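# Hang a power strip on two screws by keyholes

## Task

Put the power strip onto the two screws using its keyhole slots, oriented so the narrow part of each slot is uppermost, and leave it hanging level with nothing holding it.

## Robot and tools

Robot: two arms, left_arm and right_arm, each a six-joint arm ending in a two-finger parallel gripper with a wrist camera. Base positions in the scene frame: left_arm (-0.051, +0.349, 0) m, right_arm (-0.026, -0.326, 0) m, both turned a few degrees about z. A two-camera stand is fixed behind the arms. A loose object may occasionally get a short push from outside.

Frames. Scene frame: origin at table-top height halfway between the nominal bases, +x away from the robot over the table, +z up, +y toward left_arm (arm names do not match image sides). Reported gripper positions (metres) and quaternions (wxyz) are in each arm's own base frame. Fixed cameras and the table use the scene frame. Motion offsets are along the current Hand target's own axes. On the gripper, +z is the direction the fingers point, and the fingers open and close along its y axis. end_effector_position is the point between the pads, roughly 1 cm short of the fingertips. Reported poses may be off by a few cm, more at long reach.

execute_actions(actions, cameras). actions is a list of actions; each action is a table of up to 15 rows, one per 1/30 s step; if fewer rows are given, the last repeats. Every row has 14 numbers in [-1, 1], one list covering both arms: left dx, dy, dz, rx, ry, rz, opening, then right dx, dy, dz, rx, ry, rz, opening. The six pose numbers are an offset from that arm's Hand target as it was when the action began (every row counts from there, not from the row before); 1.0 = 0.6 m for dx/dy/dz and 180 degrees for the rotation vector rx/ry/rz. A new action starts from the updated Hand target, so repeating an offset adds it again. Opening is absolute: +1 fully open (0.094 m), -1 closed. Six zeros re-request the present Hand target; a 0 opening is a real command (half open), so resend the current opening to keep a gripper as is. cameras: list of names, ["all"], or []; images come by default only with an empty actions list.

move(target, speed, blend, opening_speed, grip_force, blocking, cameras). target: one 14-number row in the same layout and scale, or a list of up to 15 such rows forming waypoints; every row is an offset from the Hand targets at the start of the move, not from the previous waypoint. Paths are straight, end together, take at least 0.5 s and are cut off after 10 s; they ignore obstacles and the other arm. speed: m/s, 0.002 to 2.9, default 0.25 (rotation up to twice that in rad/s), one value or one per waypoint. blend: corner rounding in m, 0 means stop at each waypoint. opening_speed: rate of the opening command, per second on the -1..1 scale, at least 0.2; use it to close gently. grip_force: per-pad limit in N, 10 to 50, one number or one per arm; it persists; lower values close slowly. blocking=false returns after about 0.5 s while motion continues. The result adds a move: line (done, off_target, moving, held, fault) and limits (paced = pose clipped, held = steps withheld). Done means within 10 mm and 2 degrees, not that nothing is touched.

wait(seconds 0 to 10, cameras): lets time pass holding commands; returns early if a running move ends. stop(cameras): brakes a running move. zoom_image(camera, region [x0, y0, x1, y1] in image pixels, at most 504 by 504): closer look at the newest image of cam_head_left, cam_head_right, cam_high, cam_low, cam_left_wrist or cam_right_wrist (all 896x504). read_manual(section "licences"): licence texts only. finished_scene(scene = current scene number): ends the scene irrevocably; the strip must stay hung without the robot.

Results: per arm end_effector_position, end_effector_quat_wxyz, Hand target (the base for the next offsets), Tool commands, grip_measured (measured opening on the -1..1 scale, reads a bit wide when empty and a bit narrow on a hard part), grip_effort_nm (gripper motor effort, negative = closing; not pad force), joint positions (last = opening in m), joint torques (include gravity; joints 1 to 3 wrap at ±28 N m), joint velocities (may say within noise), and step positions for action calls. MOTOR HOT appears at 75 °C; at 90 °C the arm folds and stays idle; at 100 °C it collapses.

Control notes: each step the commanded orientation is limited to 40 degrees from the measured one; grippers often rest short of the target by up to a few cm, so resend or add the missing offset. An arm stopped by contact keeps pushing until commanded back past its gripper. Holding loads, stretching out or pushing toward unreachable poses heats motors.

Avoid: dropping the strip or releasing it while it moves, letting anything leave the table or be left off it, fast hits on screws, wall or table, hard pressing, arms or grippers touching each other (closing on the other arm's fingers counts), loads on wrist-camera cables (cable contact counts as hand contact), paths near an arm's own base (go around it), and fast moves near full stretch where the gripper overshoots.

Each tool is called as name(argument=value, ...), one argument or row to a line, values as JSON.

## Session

execute_actions(
  actions=[],
)

Scene clock: 0.00 s.
left_arm: end_effector_position=(+0.3769, +0.0294, +0.1323) grip_measured=+1.000 grip_effort_nm=n/a end_effector_quat_wxyz=(+0.656, -0.086, +0.748, +0.045) | right_arm: end_effector_position=(+0.3816, -0.0013, +0.1572) grip_measured=+1.000 grip_effort_nm=n/a end_effector_quat_wxyz=(+0.696, +0.021, +0.717, -0.016)
Joint positions: left_arm=[-0.021 1.497 0.232 1.126 -0.203 -0.073 0.094] | right_arm=[0.036 1.508 0.229 1.249 0.089 0.008 0.094]
Joint velocities: within noise
Joint torques (N m): no reading
Heat: left arm: 30 °C; right arm: 33 °C.
Hand target: left_arm +0.3770, +0.0295, +0.1309; +0.653, -0.086, +0.751, +0.046 | right_arm +0.3829, -0.0013, +0.1637; +0.703, +0.021, +0.711, -0.016
Tool commands: left_gripper/opening=+1.0 right_gripper/opening=+1.0
camera_calibration:
cam_left_wrist: T_world_to_cam=[[0.219248, -0.97448, 0.0481577, -0.0602716], [-0.520766, -0.158621, -0.838834, 0.349762], [0.825065, 0.158834, -0.542254, -0.156866], [0, 0, 0, 1]] pos_world=[0.324784, 0.0216619, 0.211234]
cam_right_wrist: T_world_to_cam=[[-0.0580606, -0.998112, -0.0200161, 0.0241856], [-0.459224, 0.0445052, -0.887205, 0.350629], [0.886421, -0.0423198, -0.460941, -0.179135], [0, 0, 0, 1]] pos_world=[0.321211, 0.000954139, 0.228993]

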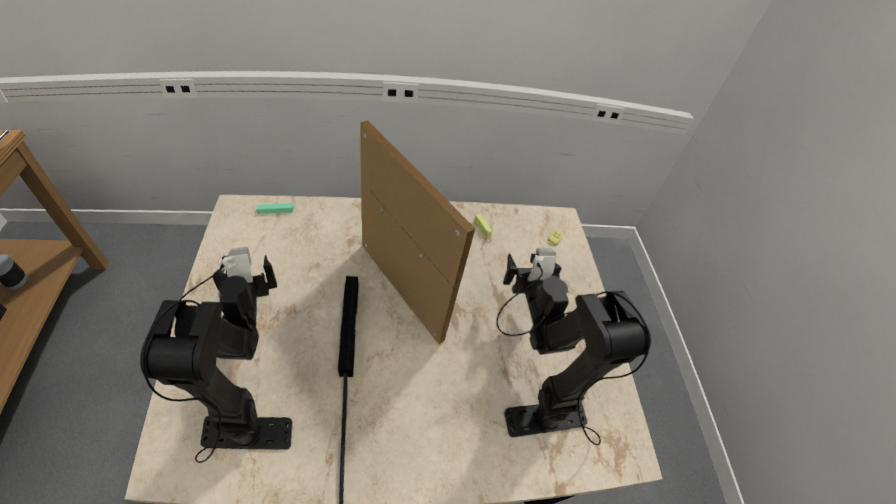

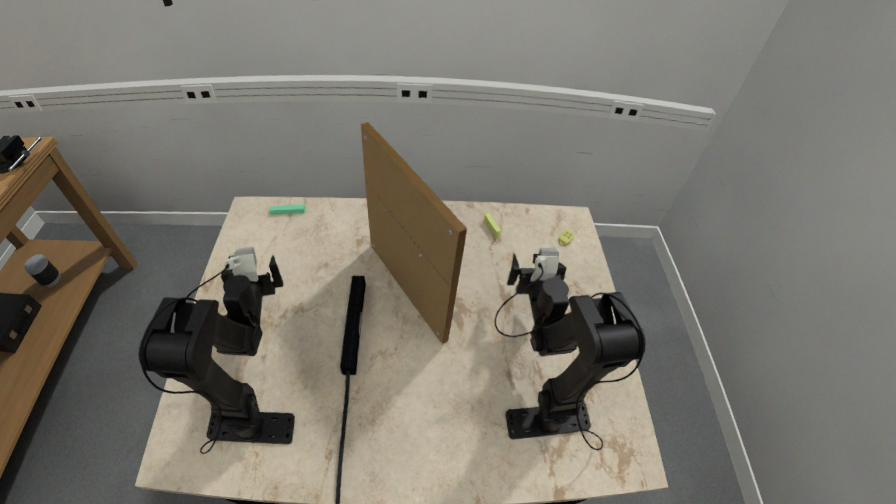

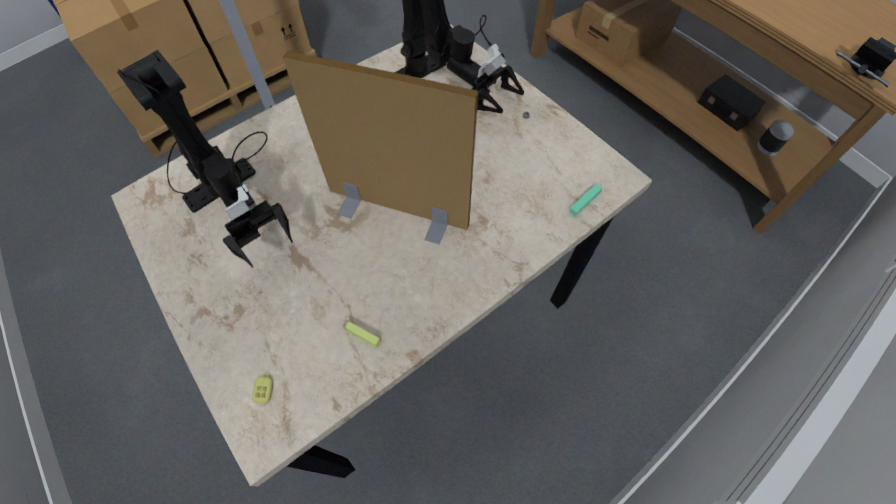

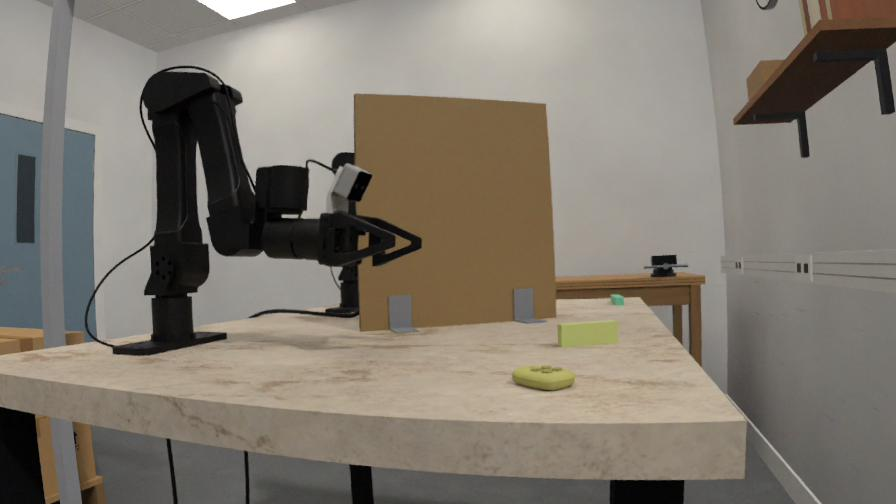

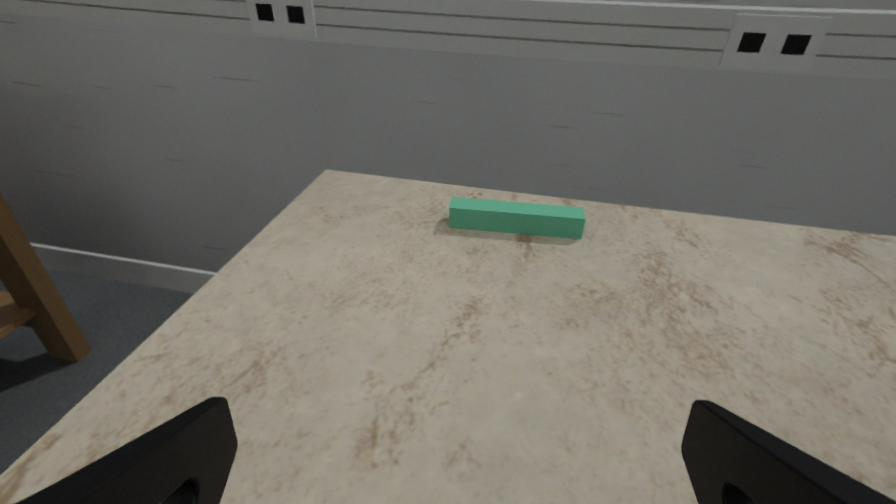

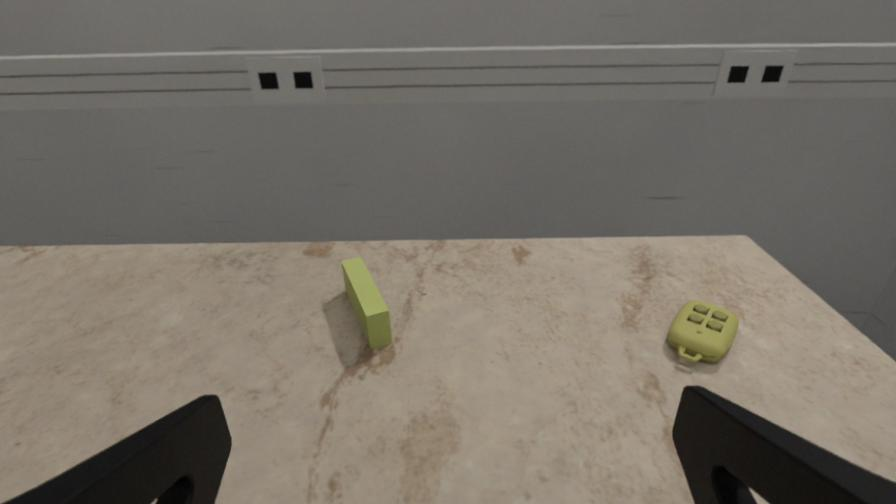

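zoom_image(
  camera="cam_head_left",
  region=[310, 265, 410, 385],
)

zoom_image(
  camera="cam_head_right",
  region=[310, 265, 410, 385],
)

zoom_image(
  camera="cam_head_left",
  region=[350, 170, 470, 310],
)

Scaled by 4.200 from the camera's 896x504 image, which has a finer 1280x720 frame.

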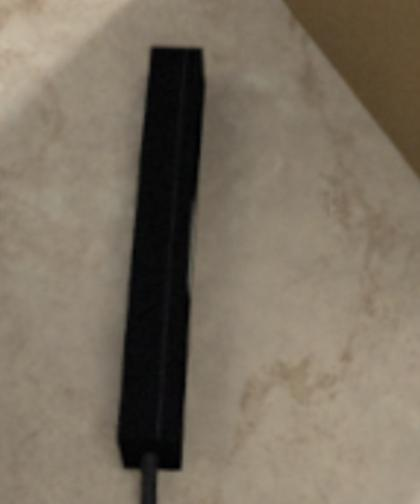

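Scaled by 4.200 from the camera's 896x504 image, which has a finer 1280x720 frame.

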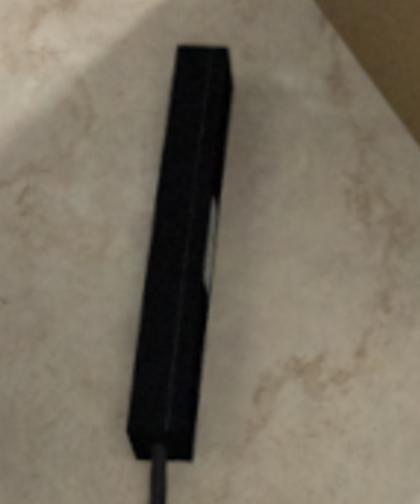

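Scaled by 3.600 from the camera's 896x504 image, which has a finer 1280x720 frame.

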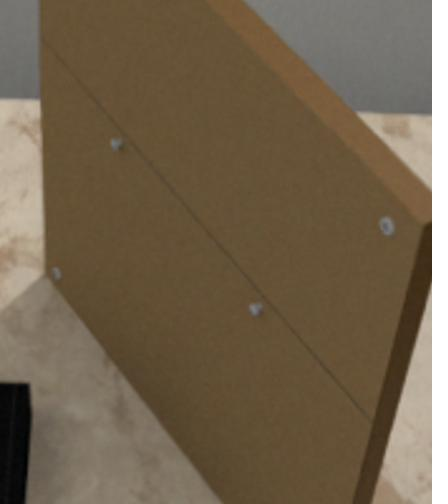

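move(
  target=[
    [0,0,0,0,0,0,1,0,0,-0.2,0,0,0,1],
    [0,0,0,0,0,0,1,0,0.25,-0.27,-0.18,0,0,1],
    [0,0,0,0,0,0,1,0,0.41,-0.42,-0.361,0,0,1],
  ],
  blend=0.03,
  cameras=["cam_right_wrist","cam_head_left"],
)

Scene clock: 31.43 s.
left_arm: end_effector_position=(+0.3769, +0.0294, +0.1323) grip_measured=+1.000 grip_effort_nm=0.01 end_effector_quat_wxyz=(+0.656, -0.086, +0.748, +0.045) | right_arm: end_effector_position=(+0.1471, +0.2585, +0.1721) grip_measured=+1.000 grip_effort_nm=-0.01 end_effector_quat_wxyz=(+0.592, -0.364, +0.624, +0.358)
Joint positions: left_arm=[-0.021 1.497 0.232 1.126 -0.203 -0.073 0.094] | right_arm=[1.018 0.698 0.028 0.625 -0.053 0.014 0.094]
Joint torques (N m): left_arm=[-0.08 -4.46 5.7 1.86 -0.06 0] | right_arm=[0.16 0.21 6.54 2.41 -0.06 -0.06]
Heat: left arm: 38 °C; right arm: 35 °C.
Hand target: left_arm +0.3770, +0.0295, +0.1309; +0.653, -0.086, +0.751, +0.046 | right_arm +0.1443, +0.2577, +0.1681; +0.604, -0.360, +0.608, +0.368
Off the commanded pose: left_arm 0.001 m, 0 deg | right_arm 0.005 m, 3 deg.
joint sent to its limit (right arm) — joint 3 (elbow), lower limit, where the elbow is as bent as it goes. The joint targets still meet the commanded pose.
move: off_target (right_arm)
camera_calibration:
cam_right_wrist: T_world_to_cam=[[0.874402, -0.484206, -0.0310708, 0.00203084], [-0.253399, -0.401114, -0.880282, 0.328287], [0.413775, 0.777594, -0.473433, -0.0937199], [0, 0, 0, 1]] pos_world=[0.120191, 0.20554, 0.244678]
Images, in order (width x height): cam_head_left 896x504, cam_right_wrist 896x504.

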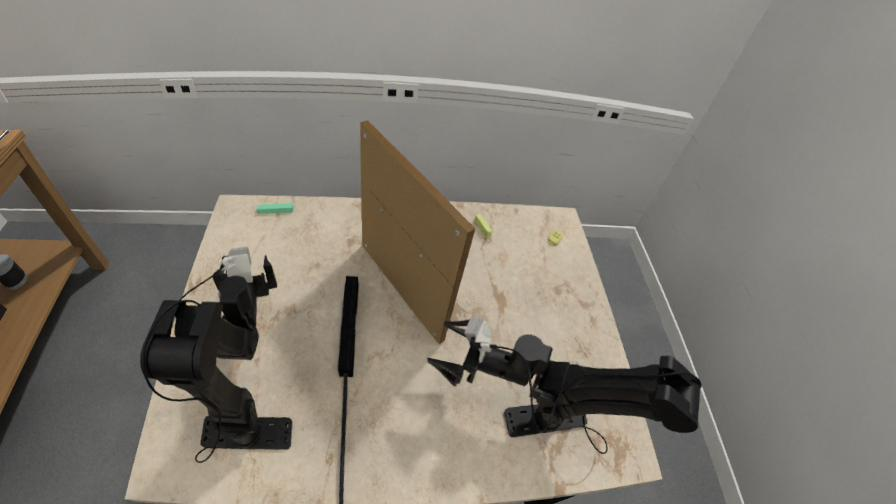

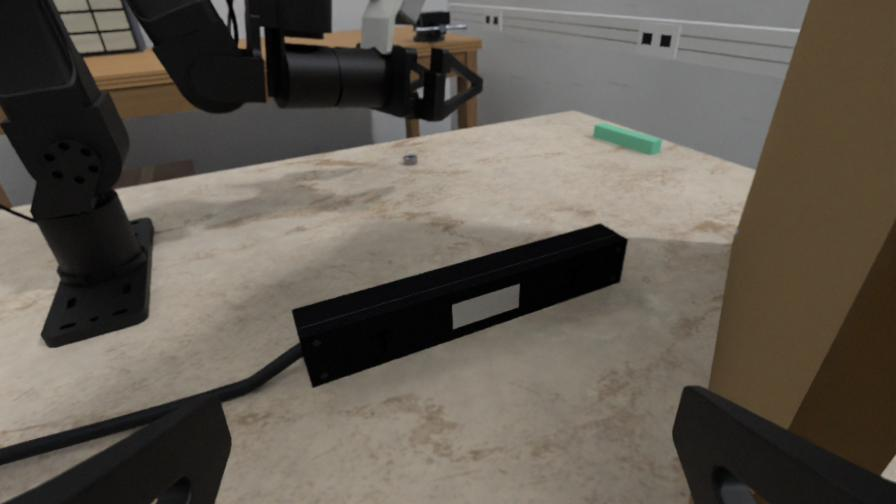

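zoom_image(
  camera="cam_right_wrist",
  region=[340, 300, 430, 370],
)

zoom_image(
  camera="cam_right_wrist",
  region=[540, 235, 630, 305],
)

Scaled by 5.600 from the camera's 896x504 image, which has a finer 1280x720 frame.

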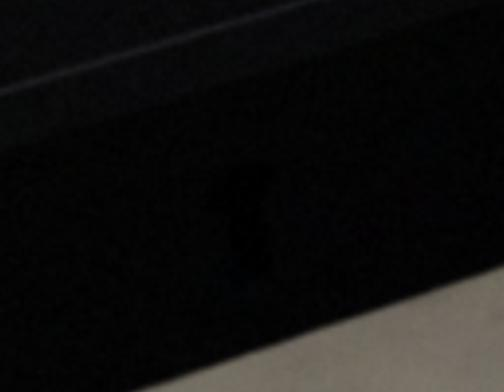

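Scaled by 5.600 from the camera's 896x504 image, which has a finer 1280x720 frame.

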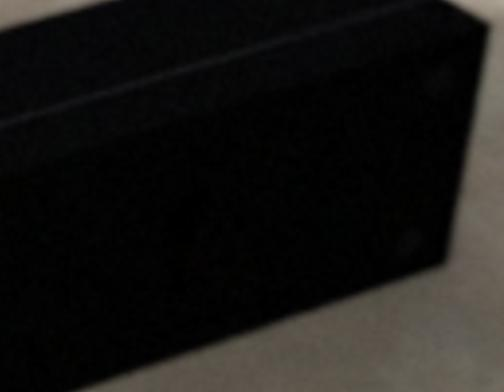

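zoom_image(
  camera="cam_right_wrist",
  region=[367, 322, 399, 356],
)

Scaled by 14.824 from the camera's 896x504 image, which has a finer 1280x720 frame.

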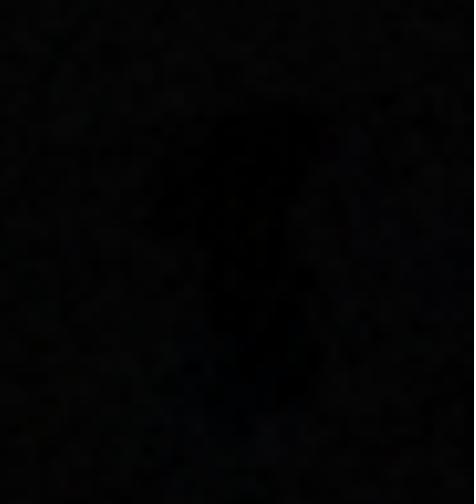

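move(
  target=[-0.063,-0.327,-0.282,0.032,0.454,0.06,1,0,0,0,0,0,0,1],
  cameras=["cam_left_wrist","cam_head_left"],
)

Scene clock: 62.00 s.
left_arm: end_effector_position=(+0.2548, -0.1887, +0.1988) grip_measured=+1.000 grip_effort_nm=0.00 end_effector_quat_wxyz=(+0.027, +0.000, +0.999, -0.017) | right_arm: end_effector_position=(+0.1470, +0.2586, +0.1723) grip_measured=+1.000 grip_effort_nm=-0.01 end_effector_quat_wxyz=(+0.592, -0.364, +0.624, +0.358)
Joint positions: left_arm=[-0.643 1.718 1.755 -1.544 -0.004 -0.642 0.094] | right_arm=[1.018 0.698 0.028 0.626 -0.054 0.014 0.094]
Joint torques (N m): left_arm=[-0.55 -6.28 8.43 0.15 -0.02 -0.05] | right_arm=[0.01 0.27 6.49 2.39 -0.1 -0.04]
Heat: left arm: 39 °C; right arm: 36 °C.
Hand target: left_arm +0.2545, -0.1912, +0.2009; +0.000, +0.000, +1.000, +0.000 | right_arm +0.1443, +0.2578, +0.1681; +0.604, -0.360, +0.608, +0.368
Off the commanded pose: left_arm 0.003 m, 4 deg | right_arm 0.005 m, 3 deg.
joint sent to its limit (left arm) — joint 4 (wrist pitch), lower limit. The joint targets are off in orientation, not in position.
joint sent to its limit (right arm) — joint 3 (elbow), lower limit, where the elbow is as bent as it goes. The joint targets still meet the commanded pose.
move: off_target (left_arm, right_arm)
camera_calibration:
cam_left_wrist: T_world_to_cam=[[0.00732525, -0.999963, 0.00445187, -0.191299], [-0.92735, -0.00512755, 0.37416, 0.198776], [-0.374124, -0.00686926, -0.927353, 0.365496], [0, 0, 0, 1]] pos_world=[0.322477, -0.187762, 0.265422]
Images, in order (width x height): cam_head_left 896x504, cam_left_wrist 896x504.

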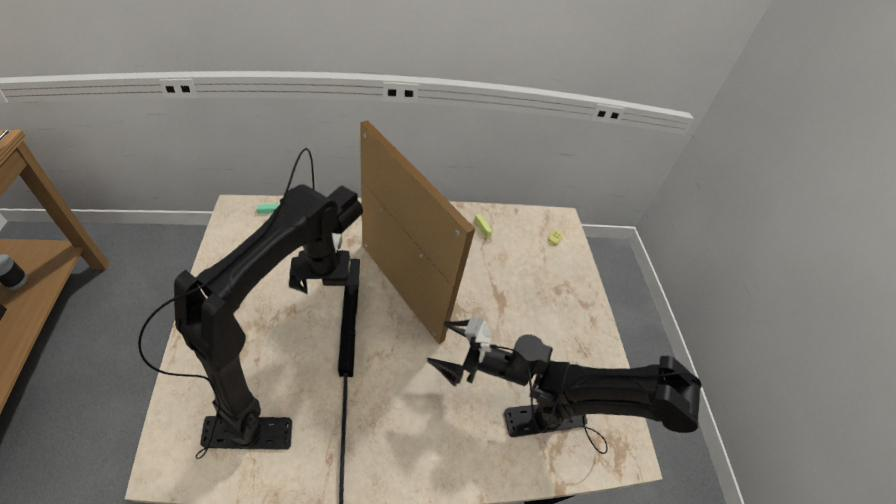

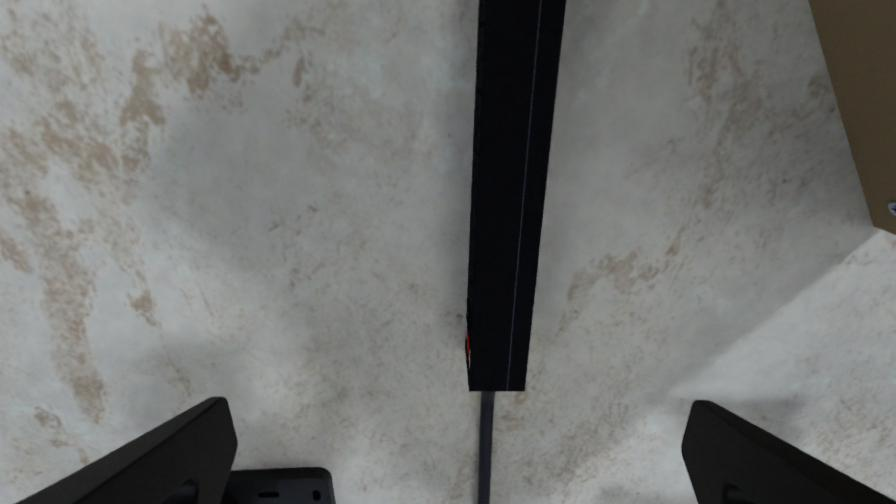

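move(
  target=[
    [-0.045,-0.048,0.05,0,0,0,1,0,0,0,0,0,0,1],
    [-0.045,-0.048,0.275,0,0,0,1,0,0,0,0,0,0,1],
    [-0.045,-0.048,0.275,0,0,0,-0.45,0,0,0,0,0,0,1],
  ],
  speed=0.15,
  opening_speed=1,
  cameras=["cam_left_wrist","cam_head_left"],
)

Scene clock: 74.37 s.
left_arm: end_effector_position=(+0.2842, -0.2205, +0.0427) grip_measured=-0.311 grip_effort_nm=-1.03 end_effector_quat_wxyz=(+0.005, +0.000, +1.000, -0.006) | right_arm: end_effector_position=(+0.1470, +0.2586, +0.1723) grip_measured=+1.000 grip_effort_nm=-0.01 end_effector_quat_wxyz=(+0.592, -0.364, +0.624, +0.358)
Joint positions: left_arm=[-0.661 1.935 1.405 -1.024 0.004 -0.661 0.032] | right_arm=[1.018 0.698 0.028 0.626 -0.054 0.014 0.094]
Joint torques (N m): left_arm=[-0.57 -8.2 5.76 0.23 -0.06 -0.05] | right_arm=[0.09 0.32 6.31 2.35 -0.12 -0.04]
Heat: left arm: 36 °C; right arm: 37 °C.
Hand target: left_arm +0.2815, -0.2198, +0.0358; +0.000, +0.000, +1.000, +0.000 | right_arm +0.1443, +0.2578, +0.1681; +0.604, -0.360, +0.608, +0.368
Off the commanded pose: left_arm 0.007 m, 1 deg | right_arm 0.005 m, 3 deg.
joint sent to its limit (right arm) — joint 3 (elbow), lower limit, where the elbow is as bent as it goes. The joint targets still meet the commanded pose.
move: off_target (right_arm)
camera_calibration:
cam_left_wrist: T_world_to_cam=[[0.0081906, -0.999807, -0.0178578, -0.221986], [-0.910506, -0.0148398, 0.413229, 0.275766], [-0.413414, 0.012875, -0.910452, 0.246221], [0, 0, 0, 1]] pos_world=[0.354696, -0.221021, 0.106254]
Images, in order (width x height): cam_head_left 896x504, cam_left_wrist 896x504.

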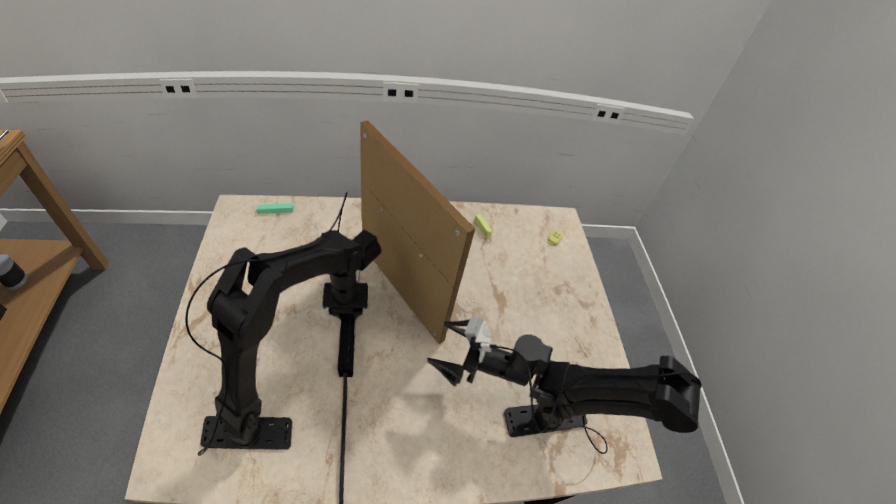

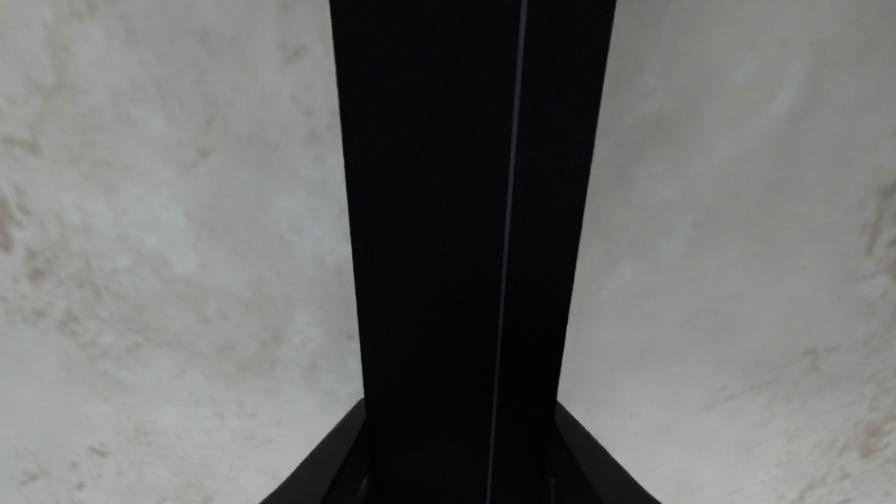

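move(
  target=[
    [0,0,-0.13,0,0,0,-0.45,0,0,0,0,0,0,1],
    [0,0.133,-0.13,-0.344,0,0,-0.45,0,0,0,0,0,0,1],
    [0,0.133,-0.02,-0.344,0,0,-0.45,0,0,0,0,0,0,1],
  ],
  speed=0.15,
  cameras=["cam_left_wrist","cam_head_left","cam_right_wrist"],
)

Scene clock: 86.37 s.
left_arm: end_effector_position=(+0.2753, -0.1413, +0.0453) grip_measured=-0.311 grip_effort_nm=-1.03 end_effector_quat_wxyz=(+0.059, +0.044, +0.901, +0.428) | right_arm: end_effector_position=(+0.1470, +0.2586, +0.1723) grip_measured=+1.000 grip_effort_nm=-0.01 end_effector_quat_wxyz=(+0.592, -0.364, +0.624, +0.358)
Joint positions: left_arm=[-0.845 2.266 1.586 -1.542 -0.664 -0.98 0.032] | right_arm=[1.018 0.698 0.028 0.626 -0.054 0.014 0.094]
Joint torques (N m): left_arm=[0.61 -9.26 6.91 -1.29 -0.56 -0.14] | right_arm=[-0.02 0.28 6.37 2.39 -0.11 -0.06]
Heat: left arm: 35 °C; right arm: 38 °C.
Hand target: left_arm +0.2816, -0.1400, +0.0479; +0.000, +0.000, +0.857, +0.515 | right_arm +0.1443, +0.2578, +0.1681; +0.604, -0.360, +0.608, +0.368
Off the commanded pose: left_arm 0.007 m, 14 deg | right_arm 0.005 m, 3 deg.
joint sent to its limit (left arm) — joint 4 (wrist pitch), lower limit. The joint targets are off in orientation, not in position.
joint sent to its limit (right arm) — joint 3 (elbow), lower limit, where the elbow is as bent as it goes. The joint targets still meet the commanded pose.
move: off_target (left_arm, right_arm)
camera_calibration:
cam_left_wrist: T_world_to_cam=[[-0.0158168, -0.60665, -0.794812, -0.0452311], [-0.957712, -0.219209, 0.186373, 0.262127], [-0.287293, 0.764149, -0.577529, 0.300344], [0, 0, 0, 1]] pos_world=[0.336614, -0.199486, 0.0886535]
cam_right_wrist: T_world_to_cam=[[0.874763, -0.483553, -0.0310788, 0.00194952], [-0.252784, -0.400694, -0.88065, 0.328368], [0.413388, 0.778216, -0.472747, -0.0938341], [0, 0, 0, 1]] pos_world=[0.120091, 0.205541, 0.244879]
Images, in order (width x height): cam_head_left 896x504, cam_left_wrist 896x504, cam_right_wrist 896x504.

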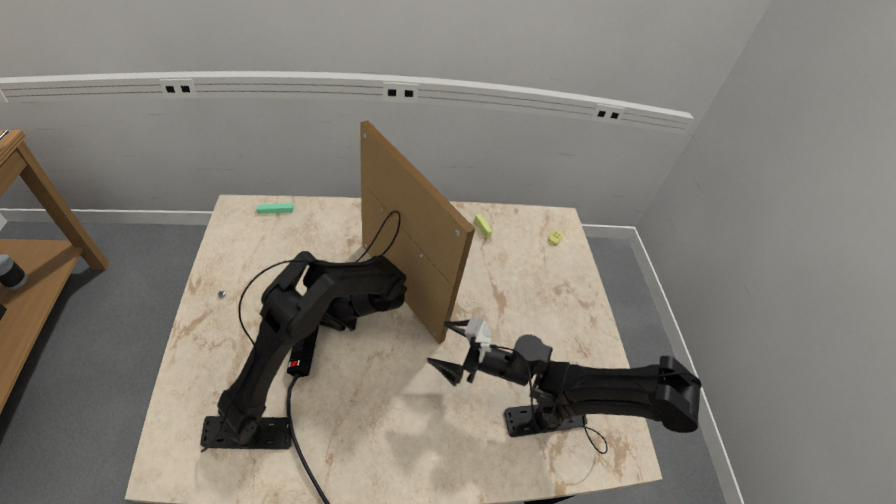

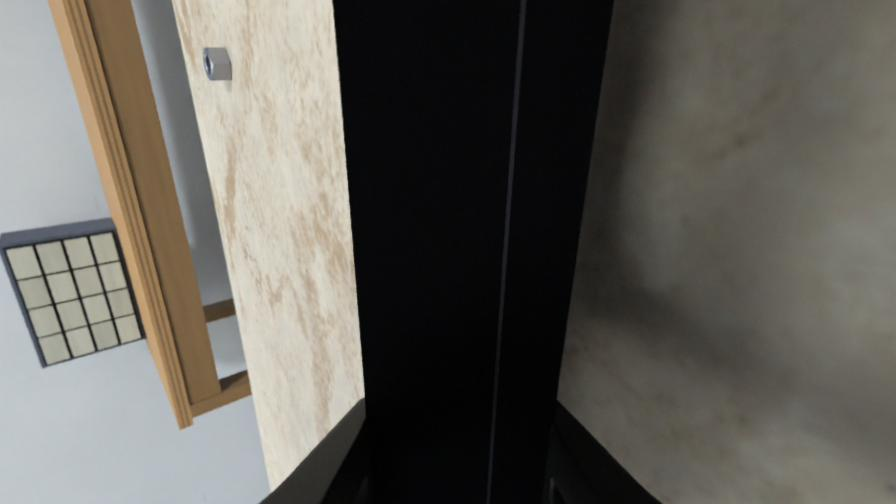

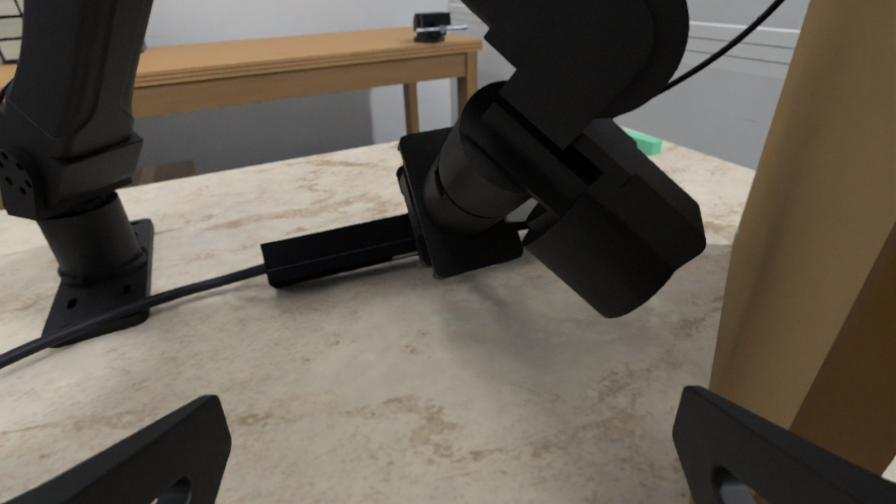

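move(
  target=[
    [0,0.013,0.0075,0,0,0,-0.45,0,0,0,0,0,0,1],
  ],
  speed=0.03,
  cameras=["cam_right_wrist"],
)

zoom_image(
  camera="cam_right_wrist",
  region=[230, 160, 550, 320],
)

Scene clock: 96.03 s.
left_arm: end_effector_position=(+0.2769, -0.1378, +0.0453) grip_measured=-0.311 grip_effort_nm=-1.03 end_effector_quat_wxyz=(+0.056, +0.038, +0.901, +0.429) | right_arm: end_effector_position=(+0.1470, +0.2586, +0.1723) grip_measured=+1.000 grip_effort_nm=-0.01 end_effector_quat_wxyz=(+0.592, -0.364, +0.624, +0.358)
Joint positions: left_arm=[-0.832 2.266 1.586 -1.543 -0.663 -0.98 0.032] | right_arm=[1.018 0.698 0.028 0.626 -0.054 0.014 0.094]
Joint torques (N m): left_arm=[0.72 -11.18 4.94 -1.29 -0.65 -0.08] | right_arm=[0.2 0.39 6.39 2.38 -0.09 -0.04]
Heat: left arm: 35 °C; right arm: 38 °C.
Hand target: left_arm +0.2816, -0.1324, +0.0527; +0.000, +0.000, +0.857, +0.515 | right_arm +0.1443, +0.2578, +0.1681; +0.604, -0.360, +0.608, +0.368
Off the commanded pose: left_arm 0.010 m, 13 deg | right_arm 0.005 m, 3 deg.
joint sent to its limit (left arm) — joint 4 (wrist pitch), lower limit. The joint targets are off in orientation, not in position.
joint sent to its limit (right arm) — joint 3 (elbow), lower limit, where the elbow is as bent as it goes. The joint targets still meet the commanded pose.
move: off_target (left_arm, right_arm)
camera_calibration:
cam_right_wrist: T_world_to_cam=[[0.874763, -0.483553, -0.0310788, 0.00194952], [-0.252784, -0.400694, -0.88065, 0.328368], [0.413388, 0.778216, -0.472747, -0.0938341], [0, 0, 0, 1]] pos_world=[0.120091, 0.205541, 0.244879]
Images, in order (width x height): cam_right_wrist 896x504.

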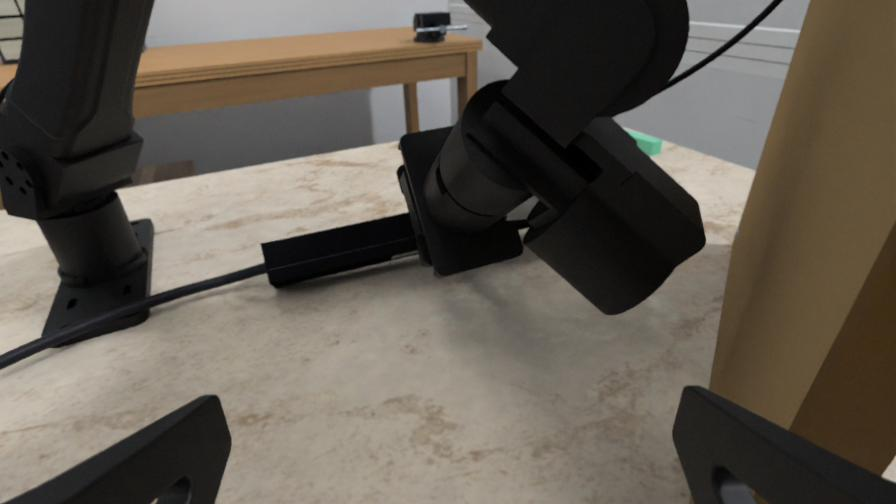

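Scaled by 1.575 from the camera's 896x504 image, which has a finer 1280x720 frame.

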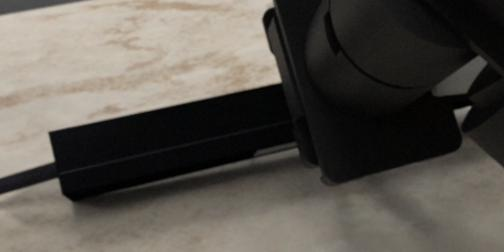

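move(
  target=[
    [0,-0.029,0.0157,0,0,0,-0.45,0,0,0,0,0,0,1],
  ],
  speed=0.03,
  cameras=["cam_right_wrist"],
)

zoom_image(
  camera="cam_right_wrist",
  region=[230, 160, 550, 320],
)

Scene clock: 103.53 s.
left_arm: end_effector_position=(+0.2737, -0.1323, +0.0400) grip_measured=-0.311 grip_effort_nm=-1.03 end_effector_quat_wxyz=(+0.041, +0.038, +0.891, +0.451) | right_arm: end_effector_position=(+0.1470, +0.2586, +0.1723) grip_measured=+1.000 grip_effort_nm=-0.01 end_effector_quat_wxyz=(+0.592, -0.364, +0.624, +0.358)
Joint positions: left_arm=[-0.83 2.31 1.598 -1.58 -0.668 -1.006 0.032] | right_arm=[1.018 0.698 0.028 0.626 -0.054 0.014 0.094]
Joint torques (N m): left_arm=[0.91 -8.43 5.94 -1.04 -0.5 -0.11] | right_arm=[-0.03 0.44 6.24 2.37 -0.11 -0.03]
Heat: left arm: 35 °C; right arm: 38 °C.
Hand target: left_arm +0.2816, -0.1323, +0.0329; +0.000, +0.000, +0.858, +0.514 | right_arm +0.1443, +0.2578, +0.1681; +0.604, -0.360, +0.608, +0.368
Off the commanded pose: left_arm 0.011 m, 10 deg | right_arm 0.005 m, 3 deg.
joint read past its limit (left arm) — joint 4 (wrist pitch), lower limit.
joint sent to its limit (left arm) — joint 4 (wrist pitch), lower limit. The joint targets are off in orientation, not in position.
joint sent to its limit (right arm) — joint 3 (elbow), lower limit, where the elbow is as bent as it goes. The joint targets still meet the commanded pose.
move: off_target (left_arm, right_arm)
camera_calibration:
cam_right_wrist: T_world_to_cam=[[0.874763, -0.483553, -0.0310788, 0.00194952], [-0.252784, -0.400694, -0.88065, 0.328368], [0.413388, 0.778216, -0.472747, -0.0938341], [0, 0, 0, 1]] pos_world=[0.120091, 0.205541, 0.244879]
Images, in order (width x height): cam_right_wrist 896x504.

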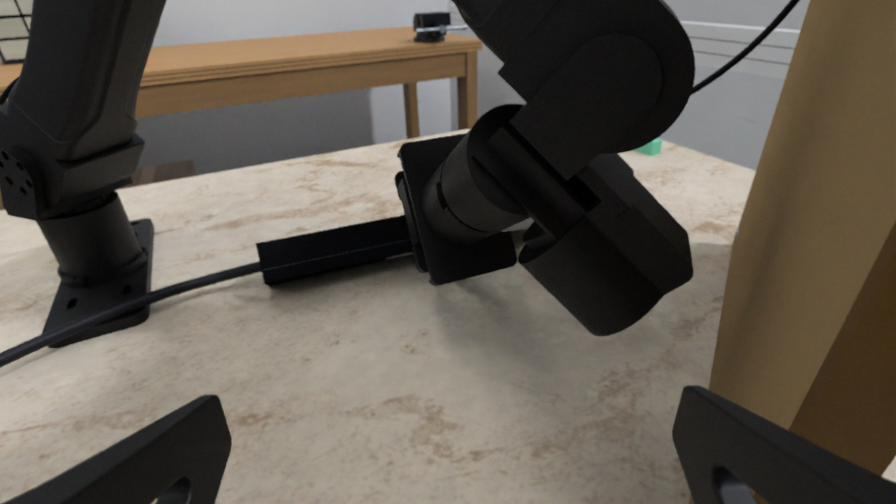

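Scaled by 1.575 from the camera's 896x504 image, which has a finer 1280x720 frame.

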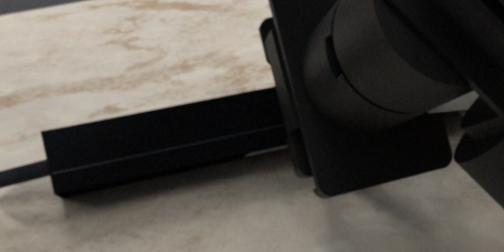

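move(
  target=[
    [0,0,0,0,0,0,0.05,0,0,0,0,0,0,1],
    [0,0,-0.11,0,0,0,0.05,0,0,0,0,0,0,1],
    [0,0.2,-0.2,0,0,0,0.5,0,0,0,0,0,0,1],
  ],
  speed=0.08,
  opening_speed=0.3,
  cameras=["cam_right_wrist","cam_head_left"],
)

zoom_image(
  camera="cam_right_wrist",
  region=[230, 160, 550, 320],
)

Scene clock: 115.67 s.
left_arm: end_effector_position=(+0.2819, -0.1815, +0.1906) grip_measured=+0.498 grip_effort_nm=0.10 end_effector_quat_wxyz=(+0.223, +0.137, +0.915, +0.308) | right_arm: end_effector_position=(+0.1470, +0.2586, +0.1723) grip_measured=+1.000 grip_effort_nm=-0.01 end_effector_quat_wxyz=(+0.592, -0.364, +0.624, +0.358)
Joint positions: left_arm=[-0.957 1.857 1.68 -1.571 -0.764 -0.731 0.07] | right_arm=[1.018 0.698 0.028 0.626 -0.054 0.014 0.094]
Joint torques (N m): left_arm=[-0.8 -9.98 5.29 -0.08 -0.59 0] | right_arm=[0.14 0.38 6.38 2.42 -0.08 -0.05]
Heat: left arm: 35 °C; right arm: 39 °C.
Hand target: left_arm +0.2815, -0.1818, +0.1952; +0.000, +0.000, +0.857, +0.515 | right_arm +0.1443, +0.2578, +0.1681; +0.604, -0.360, +0.608, +0.368
Off the commanded pose: left_arm 0.005 m, 39 deg | right_arm 0.005 m, 3 deg.
joint read past its limit (left arm) — joint 4 (wrist pitch), lower limit.
joint sent to its limit (left arm) — joint 4 (wrist pitch), lower limit. The joint targets are off in orientation, not in position.
joint sent to its limit (right arm) — joint 3 (elbow), lower limit, where the elbow is as bent as it goes. The joint targets still meet the commanded pose.
move: off_target (left_arm, right_arm); target 3's new opening was sent with left_arm's hand 0.005 m and 39 deg from that target
camera_calibration:
cam_right_wrist: T_world_to_cam=[[0.874763, -0.483553, -0.0310788, 0.00194952], [-0.252784, -0.400694, -0.88065, 0.328368], [0.413388, 0.778216, -0.472747, -0.0938341], [0, 0, 0, 1]] pos_world=[0.120091, 0.205541, 0.244879]
Images, in order (width x height): cam_head_left 896x504, cam_right_wrist 896x504.

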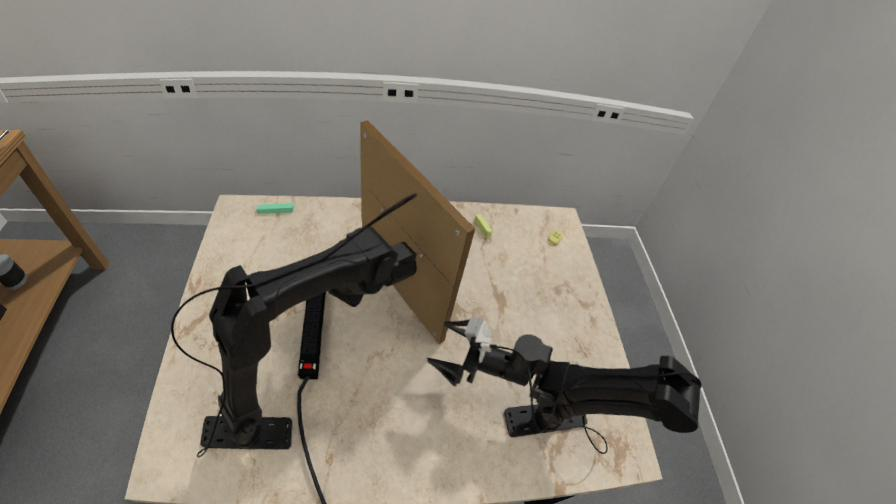

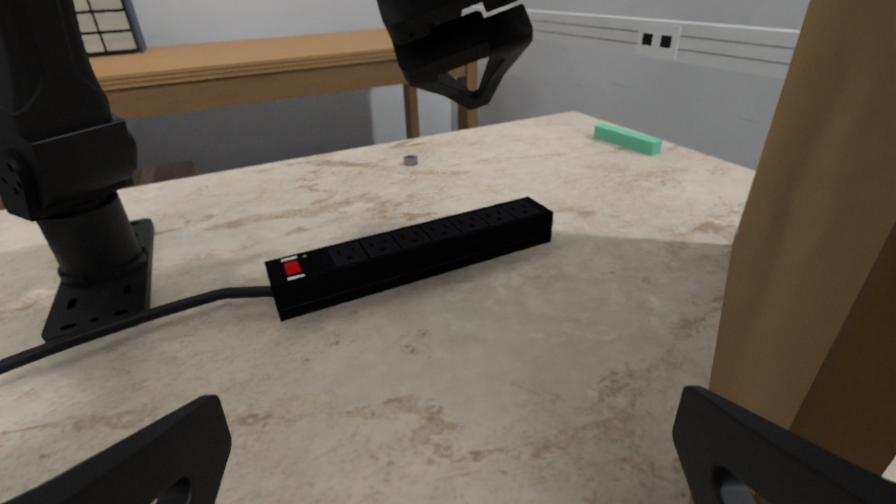

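Scaled by 1.575 from the camera's 896x504 image, which has a finer 1280x720 frame.

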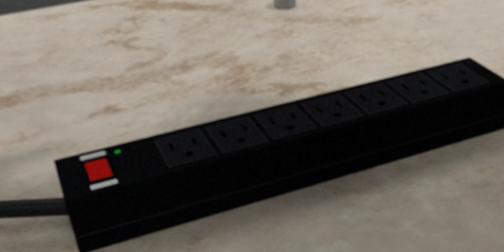

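move(
  target=[
    [0.05,0.077,0.073,0.344,0,0,0.5,0,-0.1,-0.15,0.1,0,0,1],
    [0.05,0.077,0.073,0.344,0,0,0.5,0,-0.357,-0.31,0.361,0,0,1],
  ],
  blend=0.03,
  cameras=["cam_left_wrist","cam_head_left"],
)

Scene clock: 132.07 s.
left_arm: end_effector_position=(+0.2532, -0.1237, +0.2137) grip_measured=+0.498 grip_effort_nm=0.10 end_effector_quat_wxyz=(+0.041, +0.001, +0.999, -0.018) | right_arm: end_effector_position=(+0.2464, -0.0069, +0.1649) grip_measured=+1.000 grip_effort_nm=-0.01 end_effector_quat_wxyz=(+0.672, +0.036, +0.740, -0.025)
Joint positions: left_arm=[-0.46 1.572 1.657 -1.566 -0.004 -0.458 0.07] | right_arm=[0.113 0 0.044 -0.143 0.198 0.031 0.094]
Joint torques (N m): left_arm=[0.62 -7.39 5.34 0.4 0.01 0.05] | right_arm=[-0.4 1.1 6.72 2.37 -0.1 -0.07]
Heat: left arm: 35 °C; right arm: 39 °C.
Hand target: left_arm +0.2515, -0.1214, +0.2155; +0.000, +0.000, +1.000, +0.000 | right_arm +0.2458, -0.0072, +0.1649; +0.703, +0.021, +0.711, -0.016
Off the commanded pose: left_arm 0.003 m, 5 deg | right_arm 0.001 m, 5 deg.
joint read past its limit (left arm) — joint 4 (wrist pitch), lower limit.
joint sent to its limit (left arm) — joint 4 (wrist pitch), lower limit. The joint targets are off in orientation, not in position.
joint sent to its limit (right arm) — joint 2 (shoulder), lower limit. The joint targets are off in orientation, not in position.
move: off_target (left_arm, right_arm)
camera_calibration:
cam_left_wrist: T_world_to_cam=[[0.00617081, -0.999962, 0.00622291, -0.126482], [-0.937971, -0.00363072, 0.346696, 0.200749], [-0.34666, -0.0079763, -0.937957, 0.374304], [0, 0, 0, 1]] pos_world=[0.318834, -0.122763, 0.28227]
Images, in order (width x height): cam_head_left 896x504, cam_left_wrist 896x504.

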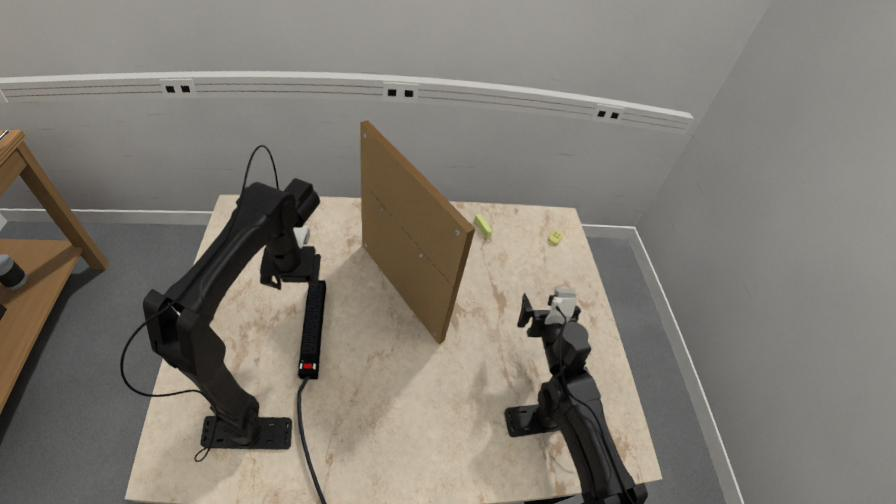

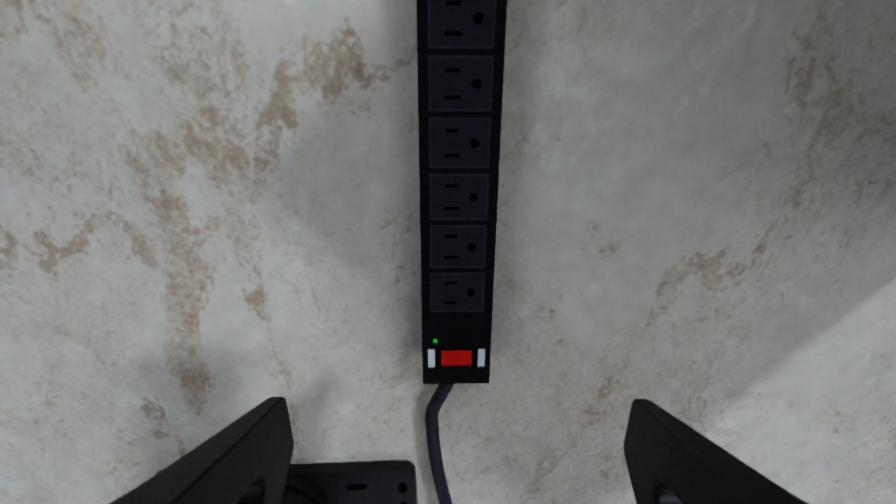

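move(
  target=[
    [-0.043,-0.0175,0.1,0,0,0,0.6,0,0,0,0,0,0,1],
    [-0.043,-0.0175,0.317,0,0,0,0.6,0,0,0,0,0,0,1],
    [-0.043,-0.0175,0.317,0,0,0,-0.5,0,0,0,0,0,0,1],
  ],
  speed=0.15,
  opening_speed=1,
  cameras=["cam_left_wrist"],
)

Scene clock: 141.80 s.
left_arm: end_effector_position=(+0.2775, -0.1340, +0.0302) grip_measured=-0.105 grip_effort_nm=-1.03 end_effector_quat_wxyz=(+0.004, +0.002, +1.000, +0.000) | right_arm: end_effector_position=(+0.2464, -0.0067, +0.1649) grip_measured=+1.000 grip_effort_nm=-0.01 end_effector_quat_wxyz=(+0.672, +0.036, +0.740, -0.025)
Joint positions: left_arm=[-0.455 1.774 1.142 -0.931 -0.003 -0.451 0.042] | right_arm=[0.113 0 0.044 -0.143 0.197 0.031 0.094]
Joint torques (N m): left_arm=[0.72 -6.78 5.63 0.28 0 0.04] | right_arm=[-0.43 1.17 6.68 2.36 -0.03 -0.14]
Heat: left arm: 35 °C; right arm: 39 °C.
Hand target: left_arm +0.2774, -0.1317, +0.0251; +0.000, +0.000, +1.000, +0.000 | right_arm +0.2471, -0.0070, +0.1653; +0.678, +0.033, +0.734, -0.027 (not the last commanded pose)
Off the commanded pose: left_arm 0.005 m, 0 deg | right_arm 0.001 m, 5 deg.
move: off_target (right_arm)
camera_calibration:
cam_left_wrist: T_world_to_cam=[[0.00404534, -0.999539, -0.0300805, -0.134115], [-0.909518, -0.0161807, 0.41535, 0.275461], [-0.415646, 0.0256785, -0.909164, 0.233377], [0, 0, 0, 1]] pos_world=[0.348081, -0.135589, 0.0937312]
Images, in order (width x height): cam_left_wrist 896x504.

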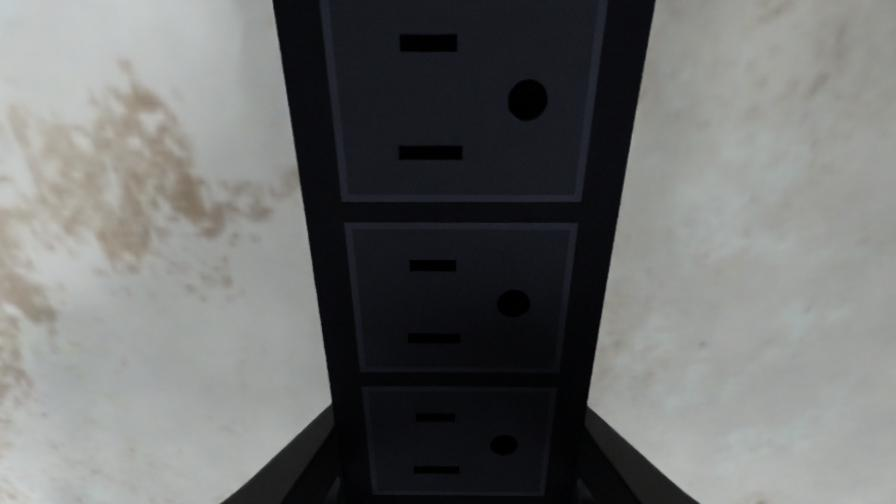

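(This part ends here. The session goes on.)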